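# Move cabinet doors from roller line into racks

## Task

Take cabinet doors off the roller line and place as many as possible, at most seven, into racks. A door is counted only when it rests level in a rack, supported by two bars that carry no other door. The robot must not fall over or finish leaning; either of those fails the job.

## Robot and tools

ROBOT. A base that can drive in any direction carries a column about 1.7 m high. A carriage rides the column (lift_m, 0 to 1 m) and holds two six-joint arms, left and right, each ending in a five-finger hand. Arm bases sit about 0.57 m + lift_m above the floor, and carriage parts hang roughly 0.15 m lower. A hand point reaches at most 0.78 m from its shoulder but only about 0.4 m below the arm base. Parked pose per arm, joints 1 to 6: 0, 0.05, 0.05, 1.45, 0, 0; parked, the robot is about 0.85 m wide and 0.65 m long. Cameras: carriage_camera looks forward, tilted about 20 degrees down; left_wrist_camera and right_wrist_camera sit on the little-finger side of each wrist and look at that hand's point.

FRAMES. Base frame: metres, origin on the floor below the base centre, x forward, y left, z up. The left_hand and right_hand readings are hand points in this frame (true hands usually sit lower, more so at long reach or under load). base_odometry is in the frame the base had at the start, counts wheel turns only (slip counts as travel), heading in rad, left positive.

move. All arguments besides cameras and blocking form one action. base takes exactly one key, each a relative offset from where the base last measured itself: translate_m (-2 to 2, forward positive), strafe_m (-2 to 2, left positive), rotate_rad (-6.3 to 6.3, counter-clockwise positive). joints is one dictionary for both arms, keyed by name, every value an absolute target: lift_m in m; <side>_joint1_rad -2.617 to 3.054 (turn about vertical, 0 ahead, positive left); joint2 0 to 3.141 (shoulder: 0 upper arm back and level, 1.57 up, 3.14 forward); joint3 0 to 3.141 (elbow, 0 folded, 3.14 straight); joint4 -1.57 to 1.57 (wrist pitch, positive lifts fingertips); joint5 -1.57 to 1.57 (wrist yaw, positive swings fingertips right); joint6 -2.094 to 2.094 (roll, positive clockwise viewed from forearm). Hand keys, -1 to 1: <side>_hand_little, _ring, _middle, _index, _thumb_bend (+1 straight, -1 curled); _thumb_turn (+1 beside palm, -1 opposite the fingers); _force_limit (closing stops at this load, scaling from about 0 N at -1 to 10 N at +1, 15 N for thumb motors); _speed (-0.96 to 1; full speed from +0.48 up). Both start at force 0 and speed -0.8. For a soft grip use speed -0.94 or less. speeds (this action only): translate_m and strafe_m 0.02 to 0.5 m/s, rotate_rad 0.05 to 1.57 rad/s, lift_m 0.08 to 0.27 m/s. min_time_s 0.1 to 8 sets a floor on arm motion duration; 2 or more gives straighter hand paths; very short values make arms lurch and overshoot. An action ends after 14 s at most (time_out). cameras: list of names or ["all"]; [] for none. blocking false returns within about half a second while motion continues; a later move replaces only the targets it names. A move with no action just reports state and images.

wait: seconds 0 to 10, optional cameras; returns early once running moves settle. stop: brakes all running motions (not instantly; the base coasts). zoom_image: camera plus region [x0, y0, x1, y1] in pixels of its latest image, at most 504 by 504. show_instructions shows reference pages. finished_scene (scene 1) ends irreversibly.

RESULTS. base_status and joint_status per motion: done, moving, off_target (rested short, may still push), contact_stop or time_out (old target dropped, holds in place), stopped, not_followed (arm targets withheld by a collision check), limit_stop_at_motor_heat. After an unrequested stop, or a refused call, the rest of that reply's move, wait and finished_scene calls are skipped. <side>_hand_stopped_by gives six words in order little, ring, middle, index, thumb_bend, thumb_turn: moving, target, force, stalled, fault. <side>_<motor>_load_n is fingertip force in N, positive when pushed open; a lost grip shows as loads dropping near 0. motor_effort is percent of maximum with the last action's peak in brackets; a lift effort that keeps falling while lowering means a hand or load rests on something. on_its_own reports uncommanded behaviour. The pictures line orders the images. Motor temperatures list per arm; MOTOR HOT appears at 75 °C, and at 100 °C that arm goes limp for 30 s or more (OVER-TEMPERATURE FAULT); resend targets after it recovers.

HANDS. The hand point is 0.045 m in front of the palm; its +z runs along the straight fingers, +y out of the palm. With the thumb opposed, fingers and thumb wrap objects about 0.035 to 0.065 m thick, or handles down to 0.025 m. A motor only starts when its target changes by 0.002 or more; to grip harder raise force_limit and send a more closed target; to release send a more open one. A wrist bracket on the little-finger side can catch on things.

CAUTIONS. Never let the arms, hands or fingers strike or squeeze each other; a hard press ends the session. Keep the carriage low and loads close when driving; heavy loads on outstretched arms, sudden stops, pushing or pulling, or driving away from something held fast can tip the robot, which cannot recover. Arms have no contact stop and keep pushing; a base drive can bend an arm and still read done. After a contact stop, back off about 0.2 m rather than repeating the drive. Outstretched or loaded arms heat even while idle between calls, since the world keeps running; park them to cool. Turning an arm outward 0.5 rad or more with joint 2 under 0.8 can hit the column. Do not drop doors, slam them, or hit fixed or heavy things.

Each tool is called after "Emit:" as name([rows], argument=value, ...), one row to a line, values as JSON.

Reference images:

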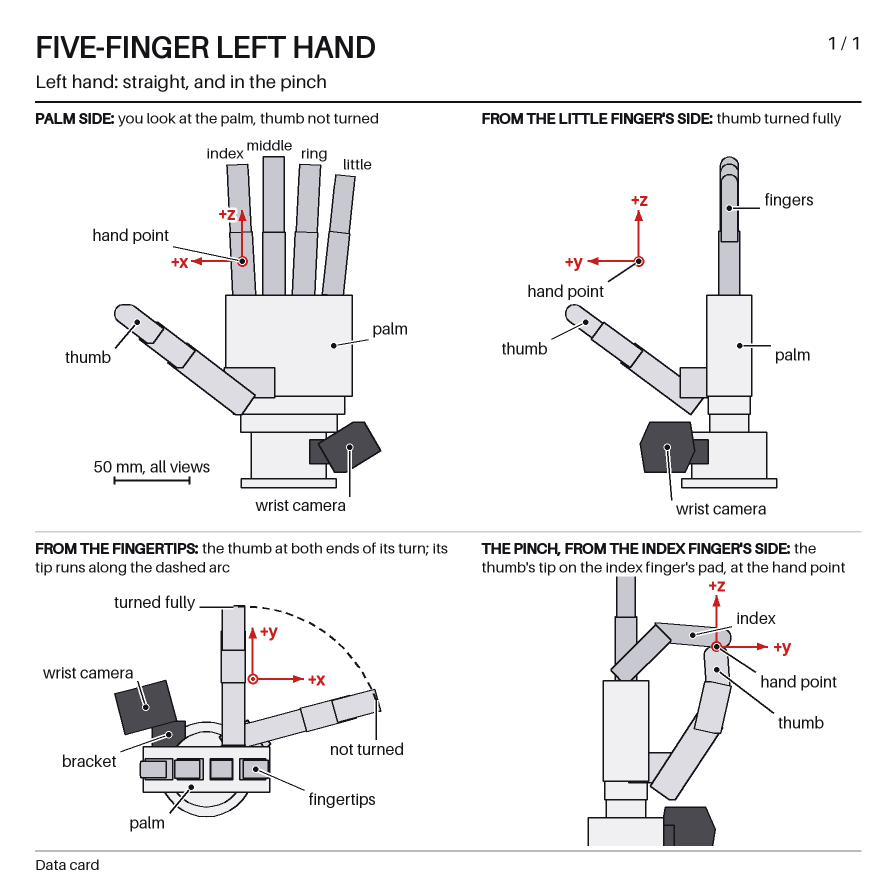

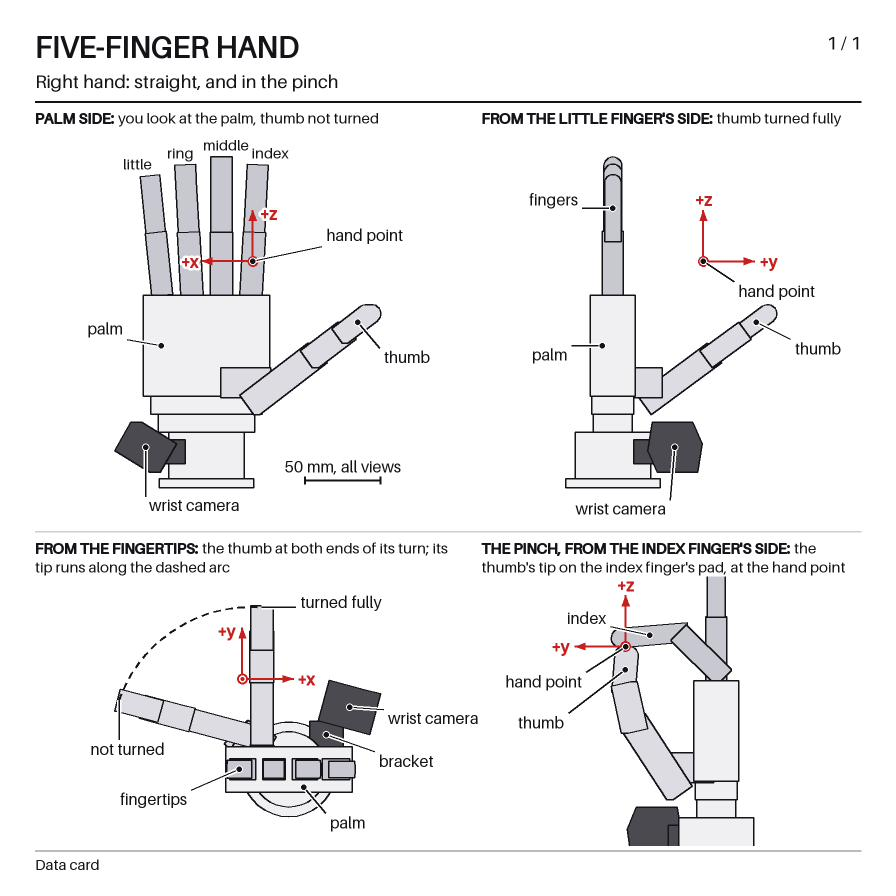

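## Session

Emit:
move()

Scene clock: 0.00 s.
Joint torques (N m): no reading
Motor temperatures (°C): left_arm=[28 27 27 26 25 25] | right_arm=[26 31 30 25 26 27]
base_odometry: x=+0.000 y=+0.000 heading=+0.000
base_status: not commanded
joint_positions: lift_m=+0.300 left_joint1_rad=+0.001 left_joint2_rad=+0.068 left_joint3_rad=+0.040 left_joint4_rad=+1.442 left_joint5_rad=+0.025 left_joint6_rad=+0.049 right_joint1_rad=+0.006 right_joint2_rad=+0.042 right_joint3_rad=+0.042 right_joint4_rad=+1.408 right_joint5_rad=-0.024 right_joint6_rad=+0.043 left_hand_little=+1.000 left_hand_ring=+1.000 left_hand_middle=+1.000 left_hand_index=+1.000 left_hand_thumb_turn=+1.000 left_hand_thumb_bend=+1.000 left_hand_force_limit=+0.000 left_hand_speed=-0.800 right_hand_little=+1.000 right_hand_ring=+1.000 right_hand_middle=+1.000 right_hand_index=+1.000 right_hand_thumb_turn=+1.000 right_hand_thumb_bend=+1.000 right_hand_force_limit=+0.000 right_hand_speed=-0.800
joint_status: not commanded
left_hand_stopped_by: target,target,target,target,target,target
right_hand_stopped_by: target,target,target,target,target,target
left_little_load_n: 0.0
left_ring_load_n: 0.0
left_middle_load_n: 0.0
left_index_load_n: 0.0
left_thumb_bend_load_n: 0.0
left_thumb_turn_load_n: 0.0
right_little_load_n: 0.0
right_ring_load_n: 0.0
right_middle_load_n: 0.0
right_index_load_n: 0.0
right_thumb_bend_load_n: 0.0
right_thumb_turn_load_n: 0.0
motor_effort: lift_m=+37 drive_wheels=+0
left_hand: x=+0.3214 y=+0.2664 z=+1.2879 quat_wxyz=(+0.722, -0.045, +0.066, -0.687) (m; base frame)
right_hand: x=+0.3177 y=-0.2603 z=+1.2878 quat_wxyz=(+0.723, -0.065, +0.050, -0.686) (m; base frame)
pictures: carriage_camera, left_wrist_camera, right_wrist_camera

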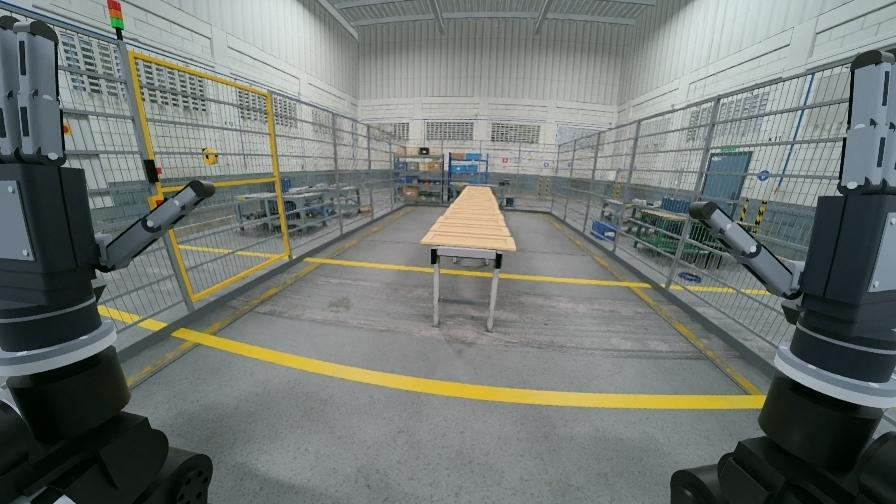

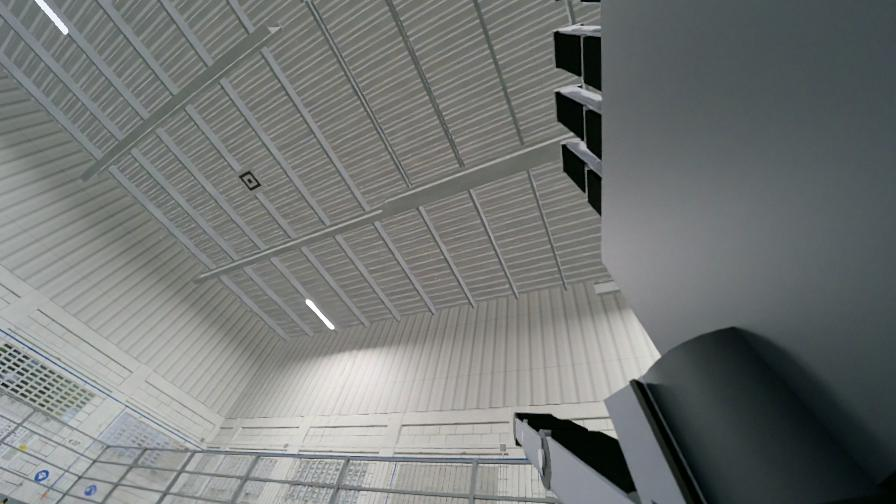

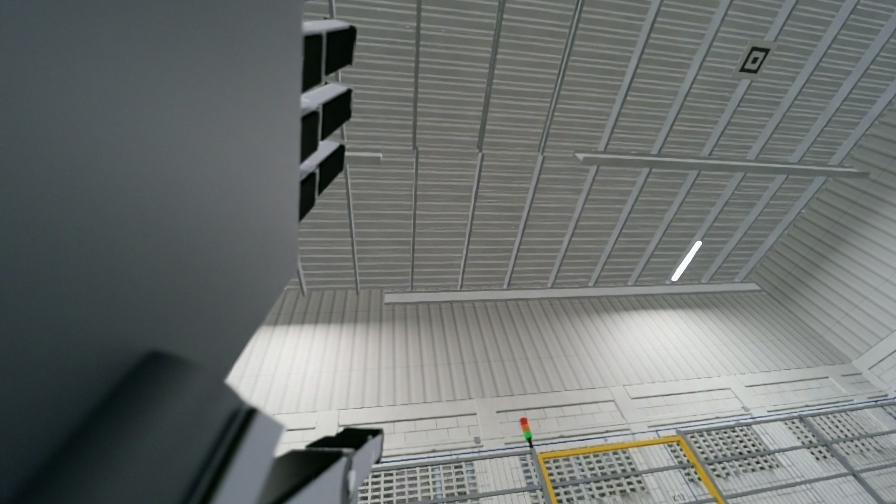

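Emit:
zoom_image(camera="carriage_camera", region=[380, 150, 560, 340])

Emit:
move(base={"rotate_rad": 1.57}, cameras=["carriage_camera"])

Emit:
move(base={"rotate_rad": 1.57}, cameras=["carriage_camera"])

Emit:
move(base={"rotate_rad": 1.57}, cameras=["carriage_camera"])

Scaled by 2.653 from the camera's 896x504 image, which has a finer 1280x720 frame.

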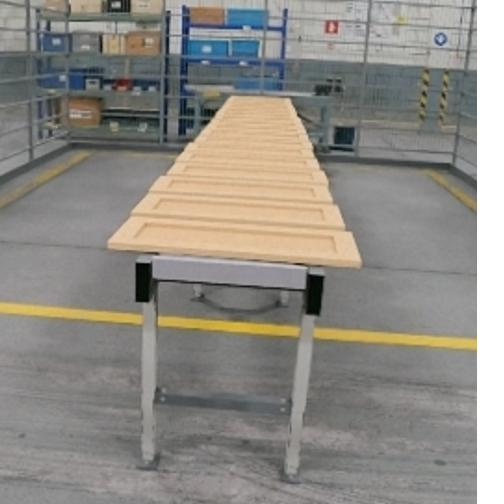

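Scene clock: 17.07 s.
Joint torques (N m): left_arm=[0.35 3.63 6.01 -0.03 -0.02 0.11] | right_arm=[-0.01 4.12 5.9 0.04 0.04 0]
move: done
base_odometry: x=+0.000 y=+0.000 heading=+1.570
base_status: done
joint_positions: lift_m=+0.300 left_joint1_rad=+0.001 left_joint2_rad=+0.068 left_joint3_rad=+0.040 left_joint4_rad=+1.442 left_joint5_rad=+0.025 left_joint6_rad=+0.049 right_joint1_rad=+0.006 right_joint2_rad=+0.042 right_joint3_rad=+0.042 right_joint4_rad=+1.407 right_joint5_rad=-0.024 right_joint6_rad=+0.043 left_hand_little=+1.000 left_hand_ring=+1.000 left_hand_middle=+1.000 left_hand_index=+1.000 left_hand_thumb_turn=+1.000 left_hand_thumb_bend=+1.000 left_hand_force_limit=+0.000 left_hand_speed=-0.800 right_hand_little=+1.000 right_hand_ring=+1.000 right_hand_middle=+1.000 right_hand_index=+1.000 right_hand_thumb_turn=+1.000 right_hand_thumb_bend=+1.000 right_hand_force_limit=+0.000 right_hand_speed=-0.800
joint_status: not commanded
left_hand_stopped_by: target,target,target,target,target,target
right_hand_stopped_by: target,target,target,target,target,target
left_little_load_n: 0.0
left_ring_load_n: 0.0
left_middle_load_n: 0.0
left_index_load_n: 0.0
left_thumb_bend_load_n: 0.0
left_thumb_turn_load_n: 0.0
right_little_load_n: 0.0
right_ring_load_n: 0.0
right_middle_load_n: 0.0
right_index_load_n: 0.0
right_thumb_bend_load_n: 0.0
right_thumb_turn_load_n: 0.0
motor_effort: lift_m=+36(38) drive_wheels=+3(16)
left_hand: x=+0.3214 y=+0.2664 z=+1.2879 quat_wxyz=(+0.722, -0.045, +0.066, -0.687) (m; base frame)
right_hand: x=+0.3178 y=-0.2603 z=+1.2878 quat_wxyz=(+0.723, -0.065, +0.051, -0.686) (m; base frame)
pictures: carriage_camera

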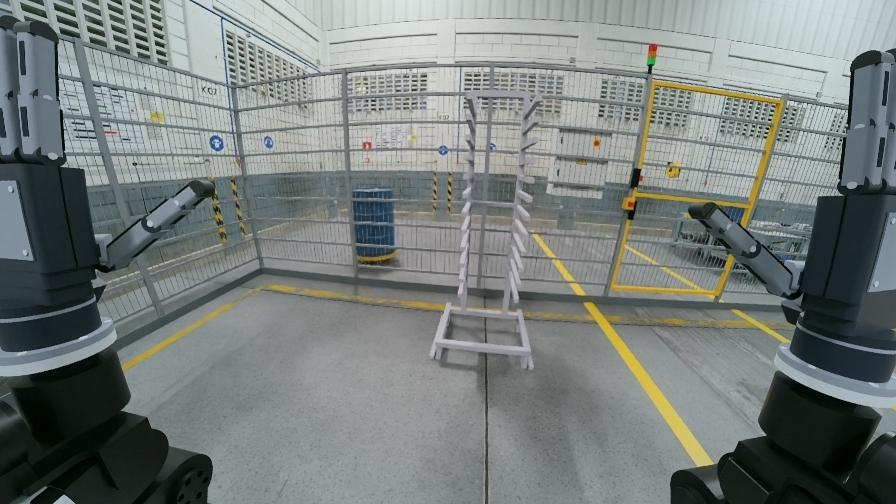

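Scene clock: 20.17 s.
Joint torques (N m): left_arm=[0.25 3.63 6.13 -0.01 -0.01 0.08] | right_arm=[0.03 4.1 5.91 0.06 0.05 0.01]
move: done
base_odometry: x=+0.000 y=+0.000 heading=+3.139
base_status: done
joint_positions: lift_m=+0.300 left_joint1_rad=+0.001 left_joint2_rad=+0.068 left_joint3_rad=+0.040 left_joint4_rad=+1.442 left_joint5_rad=+0.025 left_joint6_rad=+0.049 right_joint1_rad=+0.006 right_joint2_rad=+0.042 right_joint3_rad=+0.042 right_joint4_rad=+1.407 right_joint5_rad=-0.024 right_joint6_rad=+0.043 left_hand_little=+1.000 left_hand_ring=+1.000 left_hand_middle=+1.000 left_hand_index=+1.000 left_hand_thumb_turn=+1.000 left_hand_thumb_bend=+1.000 left_hand_force_limit=+0.000 left_hand_speed=-0.800 right_hand_little=+1.000 right_hand_ring=+1.000 right_hand_middle=+1.000 right_hand_index=+1.000 right_hand_thumb_turn=+1.000 right_hand_thumb_bend=+1.000 right_hand_force_limit=+0.000 right_hand_speed=-0.800
joint_status: not commanded
left_hand_stopped_by: target,target,target,target,target,target
right_hand_stopped_by: target,target,target,target,target,target
left_little_load_n: 0.0
left_ring_load_n: 0.0
left_middle_load_n: 0.0
left_index_load_n: 0.0
left_thumb_bend_load_n: 0.0
left_thumb_turn_load_n: 0.0
right_little_load_n: 0.0
right_ring_load_n: 0.0
right_middle_load_n: 0.0
right_index_load_n: 0.0
right_thumb_bend_load_n: 0.0
right_thumb_turn_load_n: 0.0
motor_effort: lift_m=+37(37) drive_wheels=+3(16)
left_hand: x=+0.3214 y=+0.2664 z=+1.2879 quat_wxyz=(+0.722, -0.045, +0.066, -0.687) (m; base frame)
right_hand: x=+0.3178 y=-0.2603 z=+1.2878 quat_wxyz=(+0.723, -0.065, +0.051, -0.686) (m; base frame)
pictures: carriage_camera

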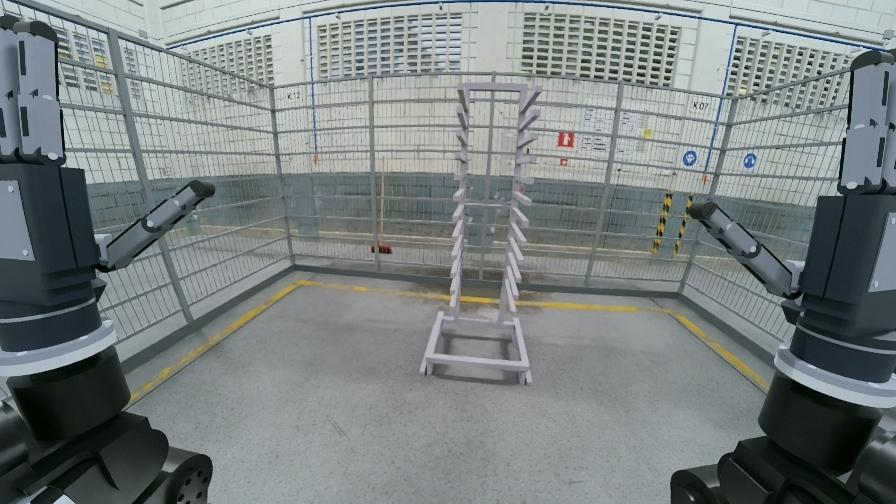

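Scene clock: 23.27 s.
Joint torques (N m): left_arm=[0.23 3.74 6.02 -0.04 -0.02 0.08] | right_arm=[0.05 4.12 5.91 0.05 0.04 0]
move: done
base_odometry: x=+0.000 y=+0.000 heading=-1.574
base_status: done
joint_positions: lift_m=+0.300 left_joint1_rad=+0.001 left_joint2_rad=+0.068 left_joint3_rad=+0.040 left_joint4_rad=+1.442 left_joint5_rad=+0.025 left_joint6_rad=+0.049 right_joint1_rad=+0.006 right_joint2_rad=+0.042 right_joint3_rad=+0.042 right_joint4_rad=+1.407 right_joint5_rad=-0.024 right_joint6_rad=+0.043 left_hand_little=+1.000 left_hand_ring=+1.000 left_hand_middle=+1.000 left_hand_index=+1.000 left_hand_thumb_turn=+1.000 left_hand_thumb_bend=+1.000 left_hand_force_limit=+0.000 left_hand_speed=-0.800 right_hand_little=+1.000 right_hand_ring=+1.000 right_hand_middle=+1.000 right_hand_index=+1.000 right_hand_thumb_turn=+1.000 right_hand_thumb_bend=+1.000 right_hand_force_limit=+0.000 right_hand_speed=-0.800
joint_status: not commanded
left_hand_stopped_by: target,target,target,target,target,target
right_hand_stopped_by: target,target,target,target,target,target
left_little_load_n: 0.0
left_ring_load_n: 0.0
left_middle_load_n: 0.0
left_index_load_n: 0.0
left_thumb_bend_load_n: 0.0
left_thumb_turn_load_n: 0.0
right_little_load_n: 0.0
right_ring_load_n: 0.0
right_middle_load_n: 0.0
right_index_load_n: 0.0
right_thumb_bend_load_n: 0.0
right_thumb_turn_load_n: 0.0
motor_effort: lift_m=+37(38) drive_wheels=+3(18)
left_hand: x=+0.3214 y=+0.2664 z=+1.2879 quat_wxyz=(+0.722, -0.045, +0.066, -0.687) (m; base frame)
right_hand: x=+0.3179 y=-0.2603 z=+1.2877 quat_wxyz=(+0.723, -0.065, +0.051, -0.686) (m; base frame)
pictures: carriage_camera

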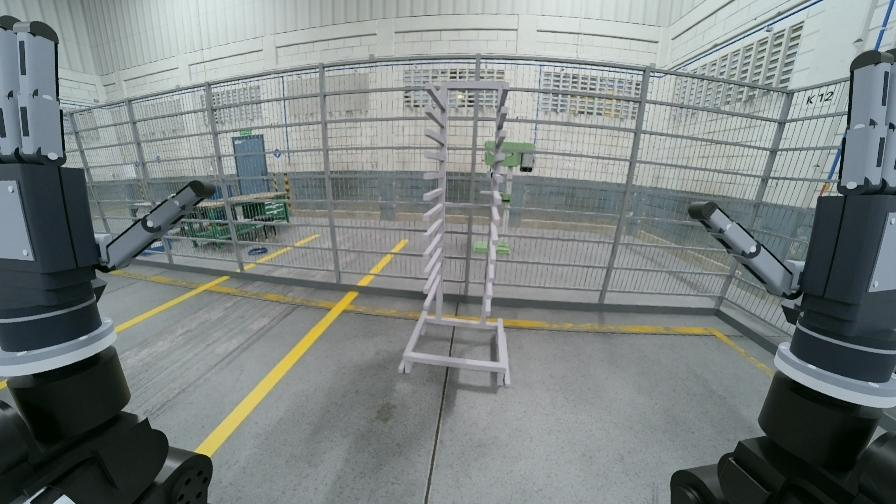

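Emit:
zoom_image(camera="carriage_camera", region=[360, 60, 560, 400])

Emit:
move(base={"rotate_rad": 1.574}, cameras=["carriage_camera"])

Scaled by 1.482 from the camera's 896x504 image, which has a finer 1280x720 frame.

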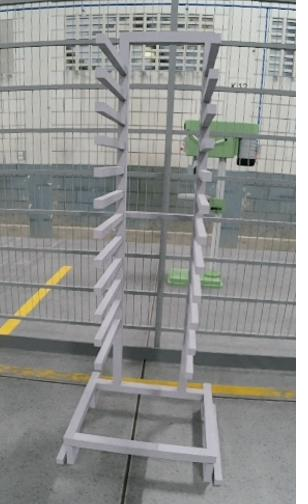

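Scene clock: 33.90 s.
Joint torques (N m): left_arm=[0.31 3.62 6.11 0 -0.03 0.07] | right_arm=[0.03 4.14 5.91 0.06 0.04 0]
move: done
base_odometry: x=+0.000 y=+0.000 heading=+0.000
base_status: done
joint_positions: lift_m=+0.300 left_joint1_rad=+0.001 left_joint2_rad=+0.068 left_joint3_rad=+0.040 left_joint4_rad=+1.442 left_joint5_rad=+0.025 left_joint6_rad=+0.049 right_joint1_rad=+0.006 right_joint2_rad=+0.042 right_joint3_rad=+0.042 right_joint4_rad=+1.407 right_joint5_rad=-0.024 right_joint6_rad=+0.043 left_hand_little=+1.000 left_hand_ring=+1.000 left_hand_middle=+1.000 left_hand_index=+1.000 left_hand_thumb_turn=+1.000 left_hand_thumb_bend=+1.000 left_hand_force_limit=+0.000 left_hand_speed=-0.800 right_hand_little=+1.000 right_hand_ring=+1.000 right_hand_middle=+1.000 right_hand_index=+1.000 right_hand_thumb_turn=+1.000 right_hand_thumb_bend=+1.000 right_hand_force_limit=+0.000 right_hand_speed=-0.800
joint_status: not commanded
left_hand_stopped_by: target,target,target,target,target,target
right_hand_stopped_by: target,target,target,target,target,target
left_little_load_n: -0.5
left_ring_load_n: 0.0
left_middle_load_n: 0.0
left_index_load_n: 0.0
left_thumb_bend_load_n: 0.0
left_thumb_turn_load_n: 0.0
right_little_load_n: 0.0
right_ring_load_n: 0.0
right_middle_load_n: 0.0
right_index_load_n: 0.0
right_thumb_bend_load_n: 0.0
right_thumb_turn_load_n: 0.0
motor_effort: lift_m=+37(37) drive_wheels=+3(14)
left_hand: x=+0.3214 y=+0.2664 z=+1.2879 quat_wxyz=(+0.722, -0.045, +0.066, -0.687) (m; base frame)
right_hand: x=+0.3179 y=-0.2603 z=+1.2877 quat_wxyz=(+0.723, -0.065, +0.051, -0.686) (m; base frame)
pictures: carriage_camera

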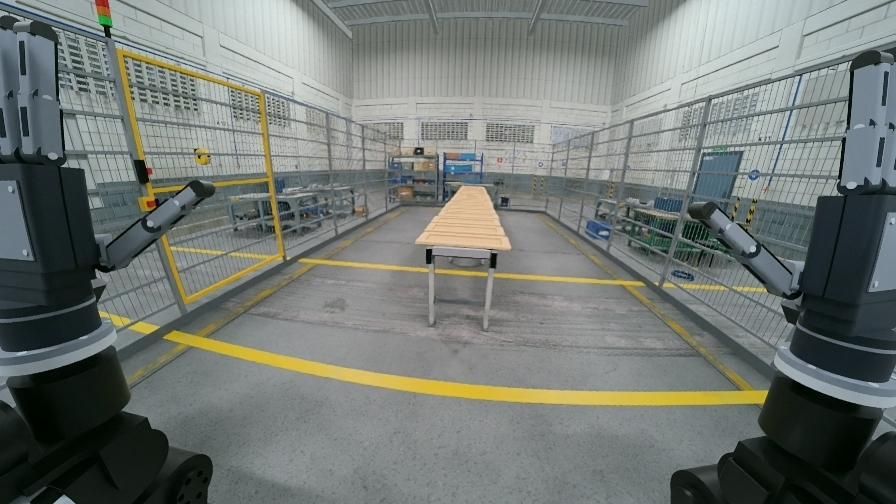

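Emit:
move(base={"translate_m": 0.9}, cameras=["carriage_camera"])

Emit:
zoom_image(camera="carriage_camera", region=[300, 180, 600, 440])

Scene clock: 68.97 s.
Joint torques (N m): left_arm=[0.21 3.6 6.08 0 -0.01 0.08] | right_arm=[0.01 4.1 5.96 0.07 0.05 0]
Motor temperatures (°C): left_arm=[28 29 32 26 25 25] | right_arm=[26 32 35 25 26 27]
move: done
base_odometry: x=+0.900 y=+0.001 heading=+0.000
base_status: done
joint_positions: lift_m=+0.300 left_joint1_rad=+0.001 left_joint2_rad=+0.068 left_joint3_rad=+0.040 left_joint4_rad=+1.440 left_joint5_rad=+0.025 left_joint6_rad=+0.049 right_joint1_rad=+0.006 right_joint2_rad=+0.042 right_joint3_rad=+0.042 right_joint4_rad=+1.406 right_joint5_rad=-0.024 right_joint6_rad=+0.043 left_hand_little=+1.000 left_hand_ring=+1.000 left_hand_middle=+1.000 left_hand_index=+1.000 left_hand_thumb_turn=+1.000 left_hand_thumb_bend=+1.000 left_hand_force_limit=+0.000 left_hand_speed=-0.800 right_hand_little=+1.000 right_hand_ring=+1.000 right_hand_middle=+1.000 right_hand_index=+1.000 right_hand_thumb_turn=+1.000 right_hand_thumb_bend=+1.000 right_hand_force_limit=+0.000 right_hand_speed=-0.800
joint_status: not commanded
left_hand_stopped_by: target,target,target,target,target,target
right_hand_stopped_by: target,target,target,target,target,target
left_little_load_n: 0.0
left_ring_load_n: 0.0
left_middle_load_n: 0.0
left_index_load_n: 0.0
left_thumb_bend_load_n: 0.0
left_thumb_turn_load_n: 0.0
right_little_load_n: 0.0
right_ring_load_n: 0.0
right_middle_load_n: 0.0
right_index_load_n: 0.0
right_thumb_bend_load_n: 0.0
right_thumb_turn_load_n: 0.0
motor_effort: lift_m=+36(37) drive_wheels=-7(21)
left_hand: x=+0.3217 y=+0.2664 z=+1.2877 quat_wxyz=(+0.722, -0.046, +0.066, -0.687) (m; base frame)
right_hand: x=+0.3181 y=-0.2603 z=+1.2877 quat_wxyz=(+0.723, -0.066, +0.051, -0.686) (m; base frame)
pictures: carriage_camera

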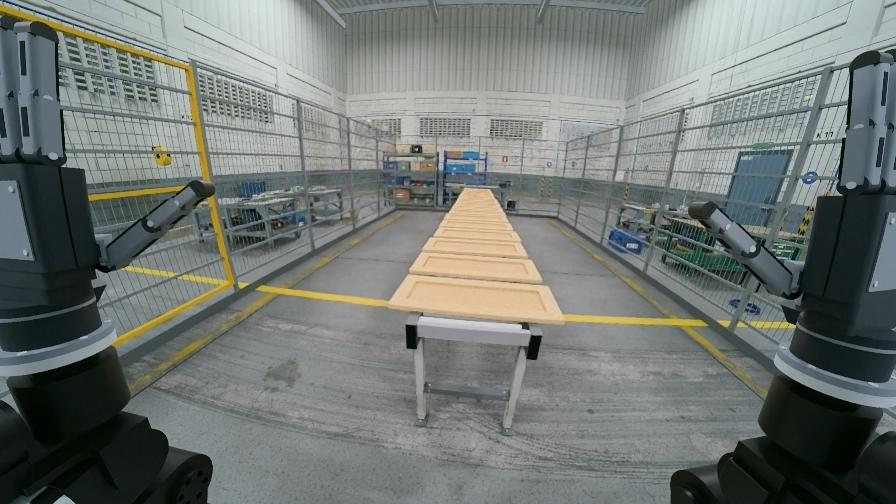

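Scaled by 1.680 from the camera's 896x504 image, which has a finer 1280x720 frame.

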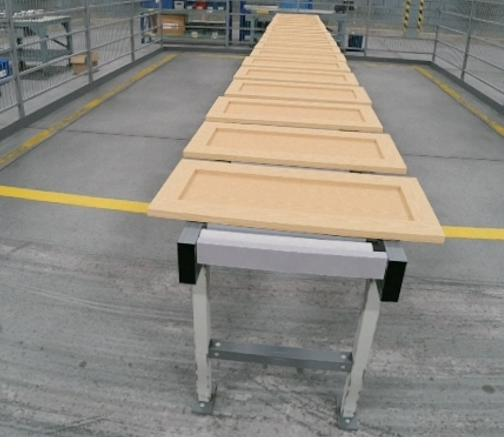

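Emit:
move(base={"rotate_rad": -0.12}, joints={"lift_m": 0.15}, cameras=["carriage_camera"])

Emit:
zoom_image(camera="carriage_camera", region=[330, 220, 570, 380])

Scene clock: 188.67 s.
Joint torques (N m): left_arm=[0.2 3.52 6.05 -0.01 -0.01 0.08] | right_arm=[0.03 4.11 5.91 0.07 0.05 0]
move: done
base_odometry: x=+0.900 y=+0.001 heading=-0.119
base_status: done
joint_positions: lift_m=+0.150 left_joint1_rad=+0.001 left_joint2_rad=+0.068 left_joint3_rad=+0.040 left_joint4_rad=+1.441 left_joint5_rad=+0.025 left_joint6_rad=+0.049 right_joint1_rad=+0.006 right_joint2_rad=+0.042 right_joint3_rad=+0.042 right_joint4_rad=+1.406 right_joint5_rad=-0.024 right_joint6_rad=+0.043 left_hand_little=+1.000 left_hand_ring=+1.000 left_hand_middle=+1.000 left_hand_index=+1.000 left_hand_thumb_turn=+1.000 left_hand_thumb_bend=+1.000 left_hand_force_limit=+0.000 left_hand_speed=-0.800 right_hand_little=+1.000 right_hand_ring=+1.000 right_hand_middle=+1.000 right_hand_index=+1.000 right_hand_thumb_turn=+1.000 right_hand_thumb_bend=+1.000 right_hand_force_limit=+0.000 right_hand_speed=-0.800
joint_status: all done
left_hand_stopped_by: target,target,target,target,target,target
right_hand_stopped_by: target,target,target,target,target,target
left_little_load_n: 0.0
left_ring_load_n: 0.0
left_middle_load_n: 0.0
left_index_load_n: 0.0
left_thumb_bend_load_n: 0.0
left_thumb_turn_load_n: 0.0
right_little_load_n: 0.0
right_ring_load_n: 0.0
right_middle_load_n: 0.0
right_index_load_n: 0.0
right_thumb_bend_load_n: 0.0
right_thumb_turn_load_n: 0.0
motor_effort: lift_m=+37(38) drive_wheels=+1(10)
left_hand: x=+0.3216 y=+0.2664 z=+1.1378 quat_wxyz=(+0.722, -0.045, +0.066, -0.687) (m; base frame)
right_hand: x=+0.3181 y=-0.2603 z=+1.1377 quat_wxyz=(+0.723, -0.066, +0.051, -0.686) (m; base frame)
pictures: carriage_camera
camera_calibration:
carriage_camera: T_world_to_cam=[[0.023089, -0.999299, 0.0294547, -0.0362584], [-0.334028, -0.0354805, -0.941895, 1.09986], [0.94228, 0.0119088, -0.334613, 0.242937], [0, 0, 0, 1]] pos_world=[0.139305, -0.000102592, 1.11831]

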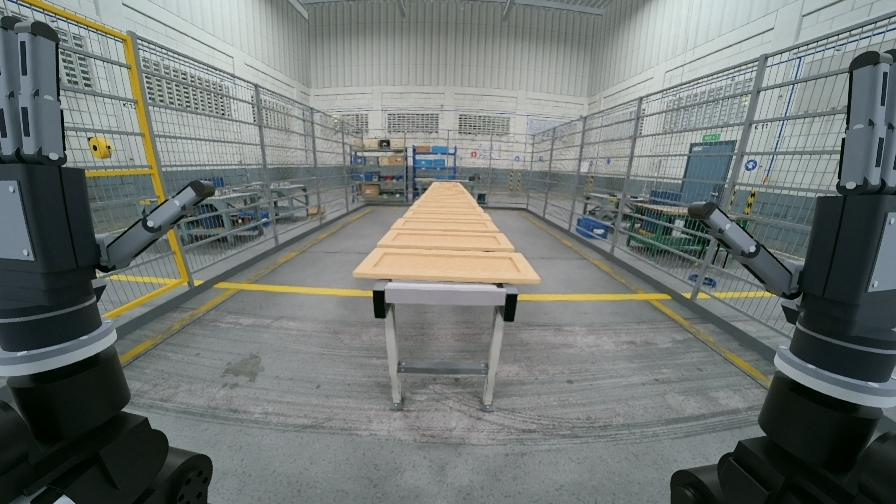

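Scaled by 2.100 from the camera's 896x504 image, which has a finer 1280x720 frame.

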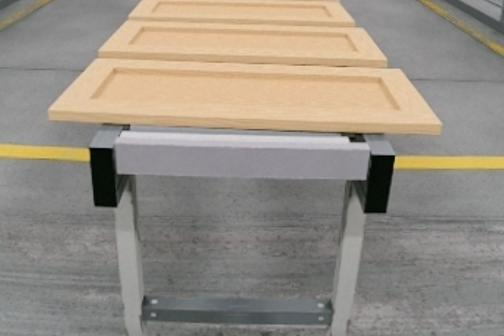

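Emit:
move(base={"rotate_rad": 0.02}, joints={"left_joint1_rad": 0.2, "left_joint2_rad": 1.6, "left_joint3_rad": 1.2, "left_joint4_rad": -1.17, "left_joint5_rad": 0, "left_joint6_rad": -1.37, "right_joint1_rad": -0.2, "right_joint2_rad": 1.6, "right_joint3_rad": 1.2, "right_joint4_rad": -1.17, "right_joint5_rad": 0, "right_joint6_rad": 1.37, "left_hand_thumb_turn": -1, "right_hand_thumb_turn": -1}, cameras=["all"])

Scene clock: 287.87 s.
Joint torques (N m): left_arm=[0.87 -4.51 8.5 0.11 -0.11 0.01] | right_arm=[-0.7 -5.27 8.54 0.12 0.09 0.1]
move: done
base_odometry: x=+0.900 y=+0.001 heading=-0.100
base_status: done
joint_positions: lift_m=+0.150 left_joint1_rad=+0.192 left_joint2_rad=+1.583 left_joint3_rad=+1.178 left_joint4_rad=-1.150 left_joint5_rad=+0.015 left_joint6_rad=-1.364 right_joint1_rad=-0.192 right_joint2_rad=+1.591 right_joint3_rad=+1.172 right_joint4_rad=-1.161 right_joint5_rad=-0.012 right_joint6_rad=+1.361 left_hand_little=+1.000 left_hand_ring=+1.000 left_hand_middle=+1.000 left_hand_index=+1.000 left_hand_thumb_turn=-1.000 left_hand_thumb_bend=+1.000 left_hand_force_limit=+0.000 left_hand_speed=-0.800 right_hand_little=+1.000 right_hand_ring=+1.000 right_hand_middle=+1.000 right_hand_index=+1.000 right_hand_thumb_turn=-1.000 right_hand_thumb_bend=+1.000 right_hand_force_limit=+0.000 right_hand_speed=-0.800
joint_status: all done
left_hand_stopped_by: target,target,target,target,target,target
right_hand_stopped_by: target,target,target,target,target,target
left_little_load_n: 0.0
left_ring_load_n: -0.5
left_middle_load_n: 0.5
left_index_load_n: 0.0
left_thumb_bend_load_n: 0.0
left_thumb_turn_load_n: 0.0
right_little_load_n: 0.0
right_ring_load_n: 0.0
right_middle_load_n: 0.0
right_index_load_n: 0.0
right_thumb_bend_load_n: 0.0
right_thumb_turn_load_n: 0.0
motor_effort: lift_m=+35(38) drive_wheels=-3(10)
left_hand: x=+0.5171 y=+0.2881 z=+0.7681 quat_wxyz=(-0.006, -1.000, +0.007, -0.009) (m; base frame)
right_hand: x=+0.5115 y=-0.2878 z=+0.7638 quat_wxyz=(-0.004, -0.009, +1.000, +0.007) (m; base frame)
pictures: carriage_camera, left_wrist_camera, right_wrist_camera
camera_calibration:
carriage_camera: T_world_to_cam=[[0.023089, -0.999299, 0.0294547, -0.0362584], [-0.334028, -0.0354805, -0.941895, 1.09986], [0.94228, 0.0119088, -0.334613, 0.242937], [0, 0, 0, 1]] pos_world=[0.139305, -0.000102592, 1.11831]
left_wrist_camera: T_world_to_cam=[[0.253191, 0.966446, -0.0433157, -0.373967], [0.802562, -0.184835, 0.567213, -0.803222], [0.540174, -0.178377, -0.822431, 0.517813], [0, 0, 0, 1]] pos_world=[0.459612, 0.305321, 0.865265]
right_wrist_camera: T_world_to_cam=[[-0.255838, 0.96672, 0.000535057, 0.413345], [0.808246, 0.213595, 0.548741, -0.771453], [0.530364, 0.140821, -0.835993, 0.525196], [0, 0, 0, 1]] pos_world=[0.450727, -0.30877, 0.862167]

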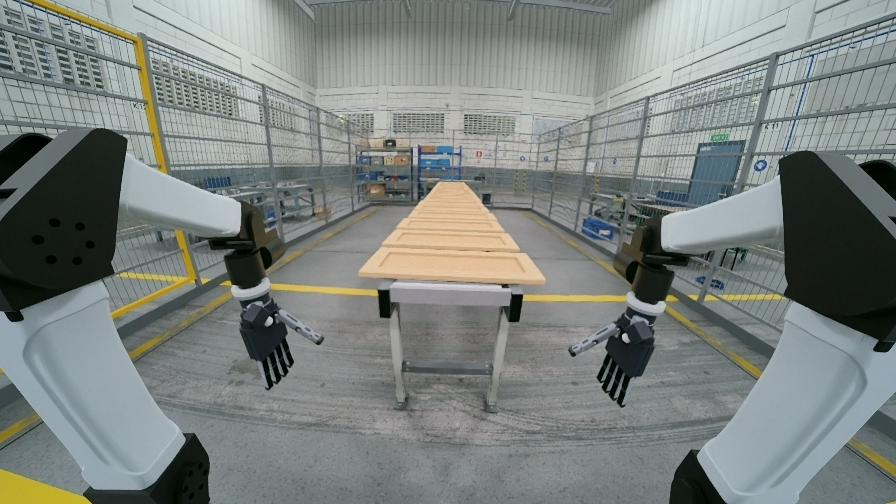

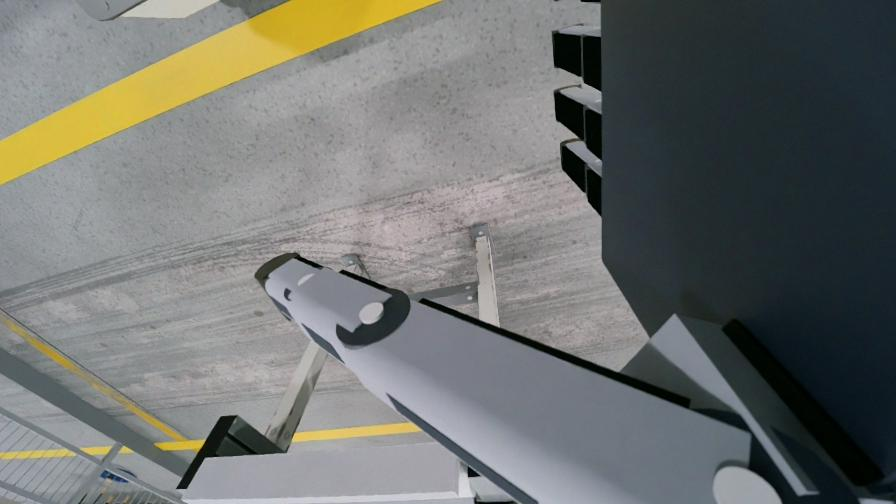

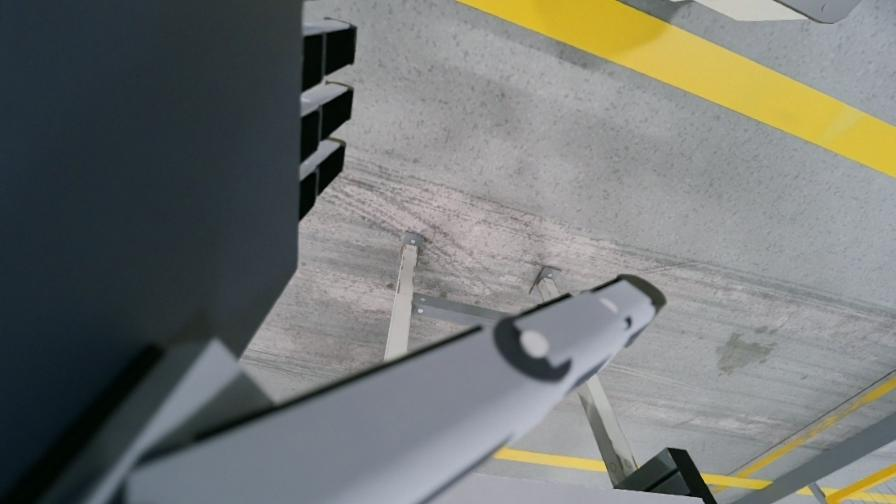

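Emit:
move(base={"translate_m": 0.48}, joints={"lift_m": 0.2, "left_joint1_rad": 0.7, "left_joint2_rad": 1.9, "left_joint3_rad": 1.5, "left_joint4_rad": -1.17, "left_joint5_rad": 0, "left_joint6_rad": -0.87, "right_joint1_rad": -0.7, "right_joint2_rad": 1.9, "right_joint3_rad": 1.5, "right_joint4_rad": -1.17, "right_joint5_rad": 0, "right_joint6_rad": 0.87}, speeds={"translate_m": 0.25}, cameras=["all"])

Scene clock: 325.33 s.
Joint torques (N m): left_arm=[0.38 -6.65 8.28 0.23 -0.07 0.15] | right_arm=[-0.02 -7.62 8.43 0.17 0.02 -0.1]
Motor temperatures (°C): left_arm=[28 31 38 25 25 25] | right_arm=[26 34 38 25 26 27]
move: done
base_odometry: x=+1.378 y=-0.048 heading=-0.100
base_status: done
joint_positions: lift_m=+0.200 left_joint1_rad=+0.699 left_joint2_rad=+1.878 left_joint3_rad=+1.479 left_joint4_rad=-1.165 left_joint5_rad=+0.008 left_joint6_rad=-0.877 right_joint1_rad=-0.700 right_joint2_rad=+1.888 right_joint3_rad=+1.472 right_joint4_rad=-1.168 right_joint5_rad=-0.003 right_joint6_rad=+0.880 left_hand_little=+1.000 left_hand_ring=+1.000 left_hand_middle=+1.000 left_hand_index=+1.000 left_hand_thumb_turn=-1.000 left_hand_thumb_bend=+1.000 left_hand_force_limit=+0.000 left_hand_speed=-0.800 right_hand_little=+1.000 right_hand_ring=+1.000 right_hand_middle=+1.000 right_hand_index=+1.000 right_hand_thumb_turn=-1.000 right_hand_thumb_bend=+1.000 right_hand_force_limit=+0.000 right_hand_speed=-0.800
joint_status: all done
left_hand_stopped_by: target,target,target,target,target,target
right_hand_stopped_by: target,target,target,target,target,target
left_little_load_n: 0.0
left_ring_load_n: 0.0
left_middle_load_n: -0.5
left_index_load_n: 0.0
left_thumb_bend_load_n: 0.0
left_thumb_turn_load_n: 0.0
right_little_load_n: 0.0
right_ring_load_n: 0.0
right_middle_load_n: 0.0
right_index_load_n: 0.0
right_thumb_bend_load_n: 0.0
right_thumb_turn_load_n: 0.0
motor_effort: lift_m=+36(44) drive_wheels=-6(16)
left_hand: x=+0.5158 y=+0.4635 z=+0.8065 quat_wxyz=(-0.001, -1.000, -0.003, -0.005) (m; base frame)
right_hand: x=+0.5127 y=-0.4623 z=+0.8016 quat_wxyz=(-0.004, +0.004, +1.000, +0.005) (m; base frame)
pictures: carriage_camera, left_wrist_camera, right_wrist_camera
camera_calibration:
carriage_camera: T_world_to_cam=[[0.023089, -0.999299, 0.0294547, -0.0377341], [-0.334028, -0.0354805, -0.941895, 1.14705], [0.94228, 0.0119088, -0.334613, 0.259701], [0, 0, 0, 1]] pos_world=[0.139305, -0.000102592, 1.16841]
left_wrist_camera: T_world_to_cam=[[0.233136, 0.971785, -0.035798, -0.539516], [0.810928, -0.173965, 0.558687, -0.793964], [0.536696, -0.15928, -0.828606, 0.579264], [0, 0, 0, 1]] pos_world=[0.45874, 0.478437, 0.904245]
right_wrist_camera: T_world_to_cam=[[-0.230732, 0.973014, -0.00240593, 0.574742], [0.813702, 0.194309, 0.547843, -0.766883], [0.533527, 0.124447, -0.836577, 0.571922], [0, 0, 0, 1]] pos_world=[0.45149, -0.481395, 0.899972]

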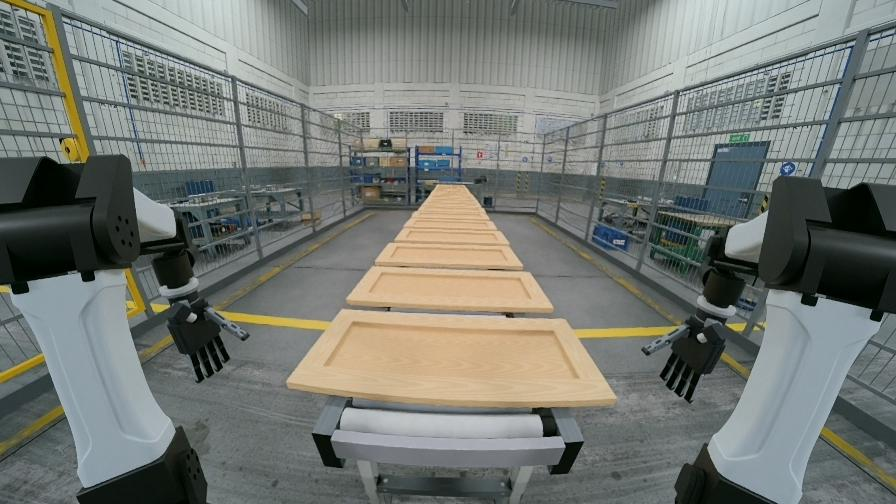

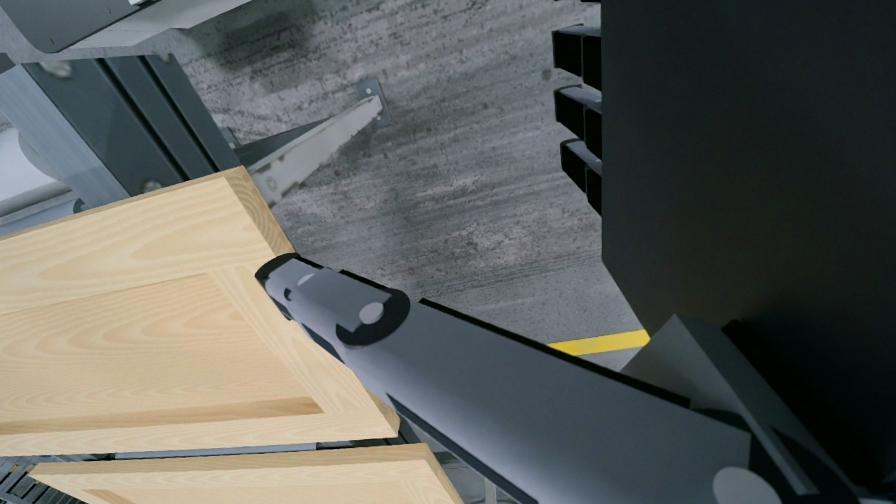

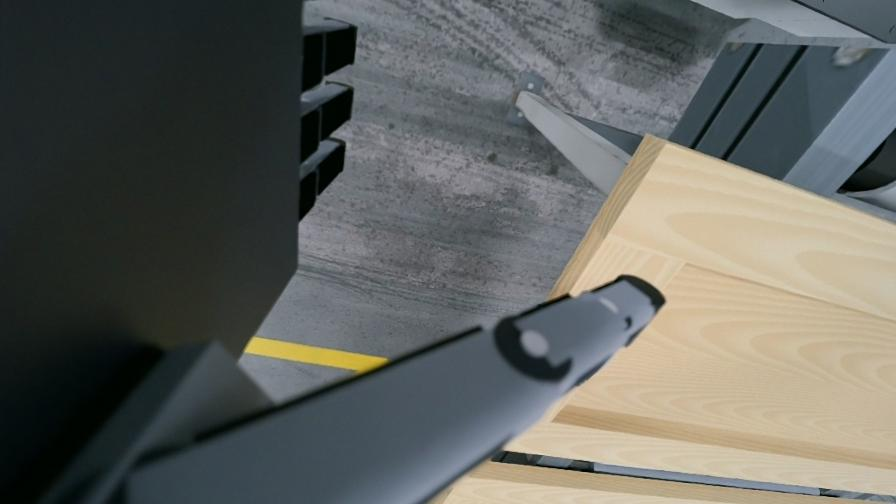

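Emit:
move(base={"rotate_rad": -0.03}, joints={"left_joint1_rad": 0.62, "left_joint2_rad": 2.3, "left_joint3_rad": 1.9, "left_joint4_rad": -1.17, "left_joint5_rad": 0, "left_joint6_rad": -0.95, "right_joint1_rad": -0.62, "right_joint2_rad": 2.3, "right_joint3_rad": 1.9, "right_joint4_rad": -1.17, "right_joint5_rad": 0, "right_joint6_rad": 0.95}, cameras=[])

Emit:
move(base={"translate_m": 0.03}, speeds={"translate_m": 0.1}, cameras=["all"])

Scene clock: 386.17 s.
Joint torques (N m): left_arm=[-0.28 -9.74 8.42 0.25 -0.04 0.01] | right_arm=[0.05 -11.34 8.35 0.15 0 0.1]
Motor temperatures (°C): left_arm=[28 33 38 26 25 25] | right_arm=[26 38 43 25 26 27]
move: done
base_odometry: x=+1.378 y=-0.048 heading=-0.130
base_status: done
joint_positions: lift_m=+0.200 left_joint1_rad=+0.626 left_joint2_rad=+2.277 left_joint3_rad=+1.880 left_joint4_rad=-1.166 left_joint5_rad=+0.008 left_joint6_rad=-0.942 right_joint1_rad=-0.621 right_joint2_rad=+2.292 right_joint3_rad=+1.873 right_joint4_rad=-1.167 right_joint5_rad=-0.002 right_joint6_rad=+0.939 left_hand_little=+1.000 left_hand_ring=+1.000 left_hand_middle=+1.000 left_hand_index=+1.000 left_hand_thumb_turn=-1.000 left_hand_thumb_bend=+1.000 left_hand_force_limit=+0.000 left_hand_speed=-0.800 right_hand_little=+1.000 right_hand_ring=+1.000 right_hand_middle=+1.000 right_hand_index=+1.000 right_hand_thumb_turn=-1.000 right_hand_thumb_bend=+1.000 right_hand_force_limit=+0.000 right_hand_speed=-0.800
joint_status: all done
left_hand_stopped_by: target,target,target,target,target,target
right_hand_stopped_by: target,target,target,target,target,target
left_little_load_n: 0.0
left_ring_load_n: 0.0
left_middle_load_n: 0.0
left_index_load_n: 0.0
left_thumb_bend_load_n: 0.0
left_thumb_turn_load_n: 0.0
right_little_load_n: 0.5
right_ring_load_n: 0.0
right_middle_load_n: 0.0
right_index_load_n: 0.0
right_thumb_bend_load_n: 0.0
right_thumb_turn_load_n: 0.0
motor_effort: lift_m=+36(36) drive_wheels=-6(9)
left_hand: x=+0.6055 y=+0.4967 z=+0.7561 quat_wxyz=(-0.001, -1.000, +0.001, -0.005) (m; base frame)
right_hand: x=+0.6024 y=-0.4930 z=+0.7480 quat_wxyz=(-0.006, -0.005, +1.000, +0.005) (m; base frame)
pictures: none
No camera images: "cameras" was empty.

Scene clock: 387.27 s.
Joint torques (N m): left_arm=[-0.06 -9.8 8.29 0.24 -0.05 -0.01] | right_arm=[0.03 -11.32 8.42 0.16 0.01 0.1]
move: done
base_odometry: x=+1.407 y=-0.051 heading=-0.130
base_status: done
joint_positions: lift_m=+0.200 left_joint1_rad=+0.623 left_joint2_rad=+2.277 left_joint3_rad=+1.880 left_joint4_rad=-1.166 left_joint5_rad=+0.007 left_joint6_rad=-0.943 right_joint1_rad=-0.621 right_joint2_rad=+2.292 right_joint3_rad=+1.873 right_joint4_rad=-1.167 right_joint5_rad=-0.002 right_joint6_rad=+0.941 left_hand_little=+1.000 left_hand_ring=+1.000 left_hand_middle=+1.000 left_hand_index=+1.000 left_hand_thumb_turn=-1.000 left_hand_thumb_bend=+1.000 left_hand_force_limit=+0.000 left_hand_speed=-0.800 right_hand_little=+1.000 right_hand_ring=+1.000 right_hand_middle=+1.000 right_hand_index=+1.000 right_hand_thumb_turn=-1.000 right_hand_thumb_bend=+1.000 right_hand_force_limit=+0.000 right_hand_speed=-0.800
joint_status: not commanded
left_hand_stopped_by: target,target,target,target,target,target
right_hand_stopped_by: target,target,target,target,target,target
left_little_load_n: 0.0
left_ring_load_n: 0.0
left_middle_load_n: 0.0
left_index_load_n: 0.0
left_thumb_bend_load_n: 0.0
left_thumb_turn_load_n: -0.5
right_little_load_n: 0.0
right_ring_load_n: 0.0
right_middle_load_n: 0.0
right_index_load_n: 0.0
right_thumb_bend_load_n: 0.0
right_thumb_turn_load_n: 0.0
motor_effort: lift_m=+35(36) drive_wheels=+4(16)
left_hand: x=+0.6061 y=+0.4957 z=+0.7560 quat_wxyz=(-0.001, -1.000, +0.002, -0.005) (m; base frame)
right_hand: x=+0.6024 y=-0.4930 z=+0.7480 quat_wxyz=(-0.006, -0.005, +1.000, +0.006) (m; base frame)
pictures: carriage_camera, left_wrist_camera, right_wrist_camera
camera_calibration:
carriage_camera: T_world_to_cam=[[0.023089, -0.999299, 0.0294547, -0.0377341], [-0.334028, -0.0354805, -0.941895, 1.14705], [0.94228, 0.0119088, -0.334613, 0.259701], [0, 0, 0, 1]] pos_world=[0.139305, -0.000102592, 1.16841]
left_wrist_camera: T_world_to_cam=[[0.242762, 0.96944, -0.0353951, -0.5987], [0.809157, -0.182229, 0.55862, -0.828134], [0.535099, -0.164252, -0.828668, 0.497693], [0, 0, 0, 1]] pos_world=[0.549118, 0.51124, 0.853844]
right_wrist_camera: T_world_to_cam=[[-0.248595, 0.968607, -0.000839221, 0.632539], [0.812209, 0.208927, 0.54467, -0.794], [0.527746, 0.134721, -0.83865, 0.493274], [0, 0, 0, 1]] pos_world=[0.541817, -0.513248, 0.846683]

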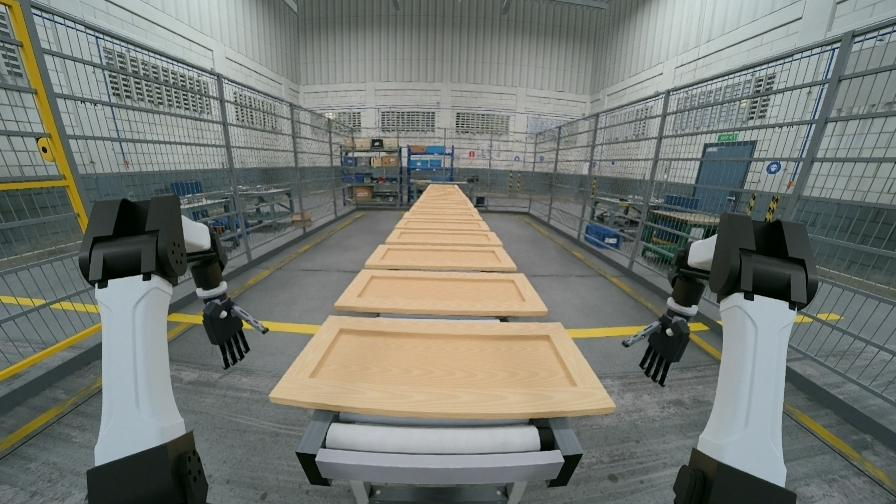

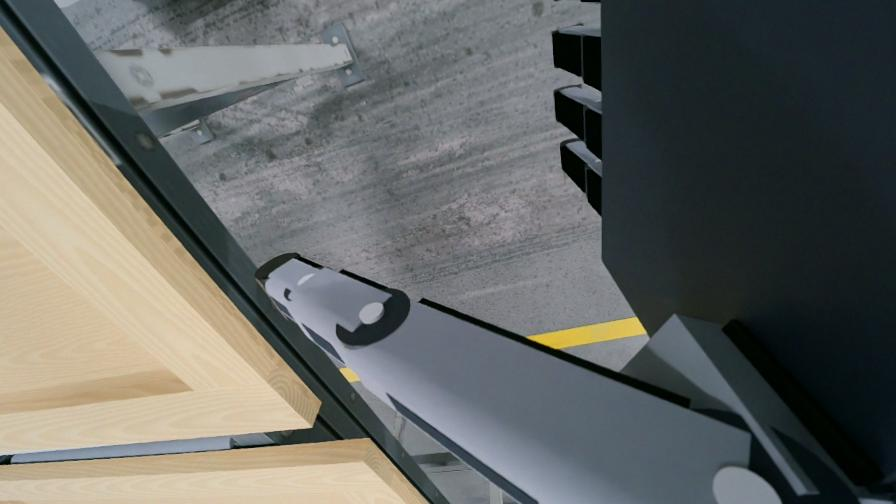

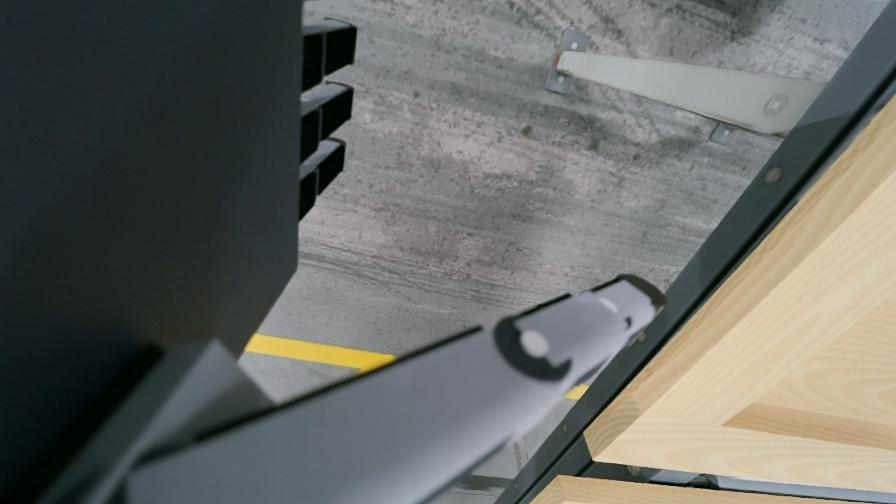

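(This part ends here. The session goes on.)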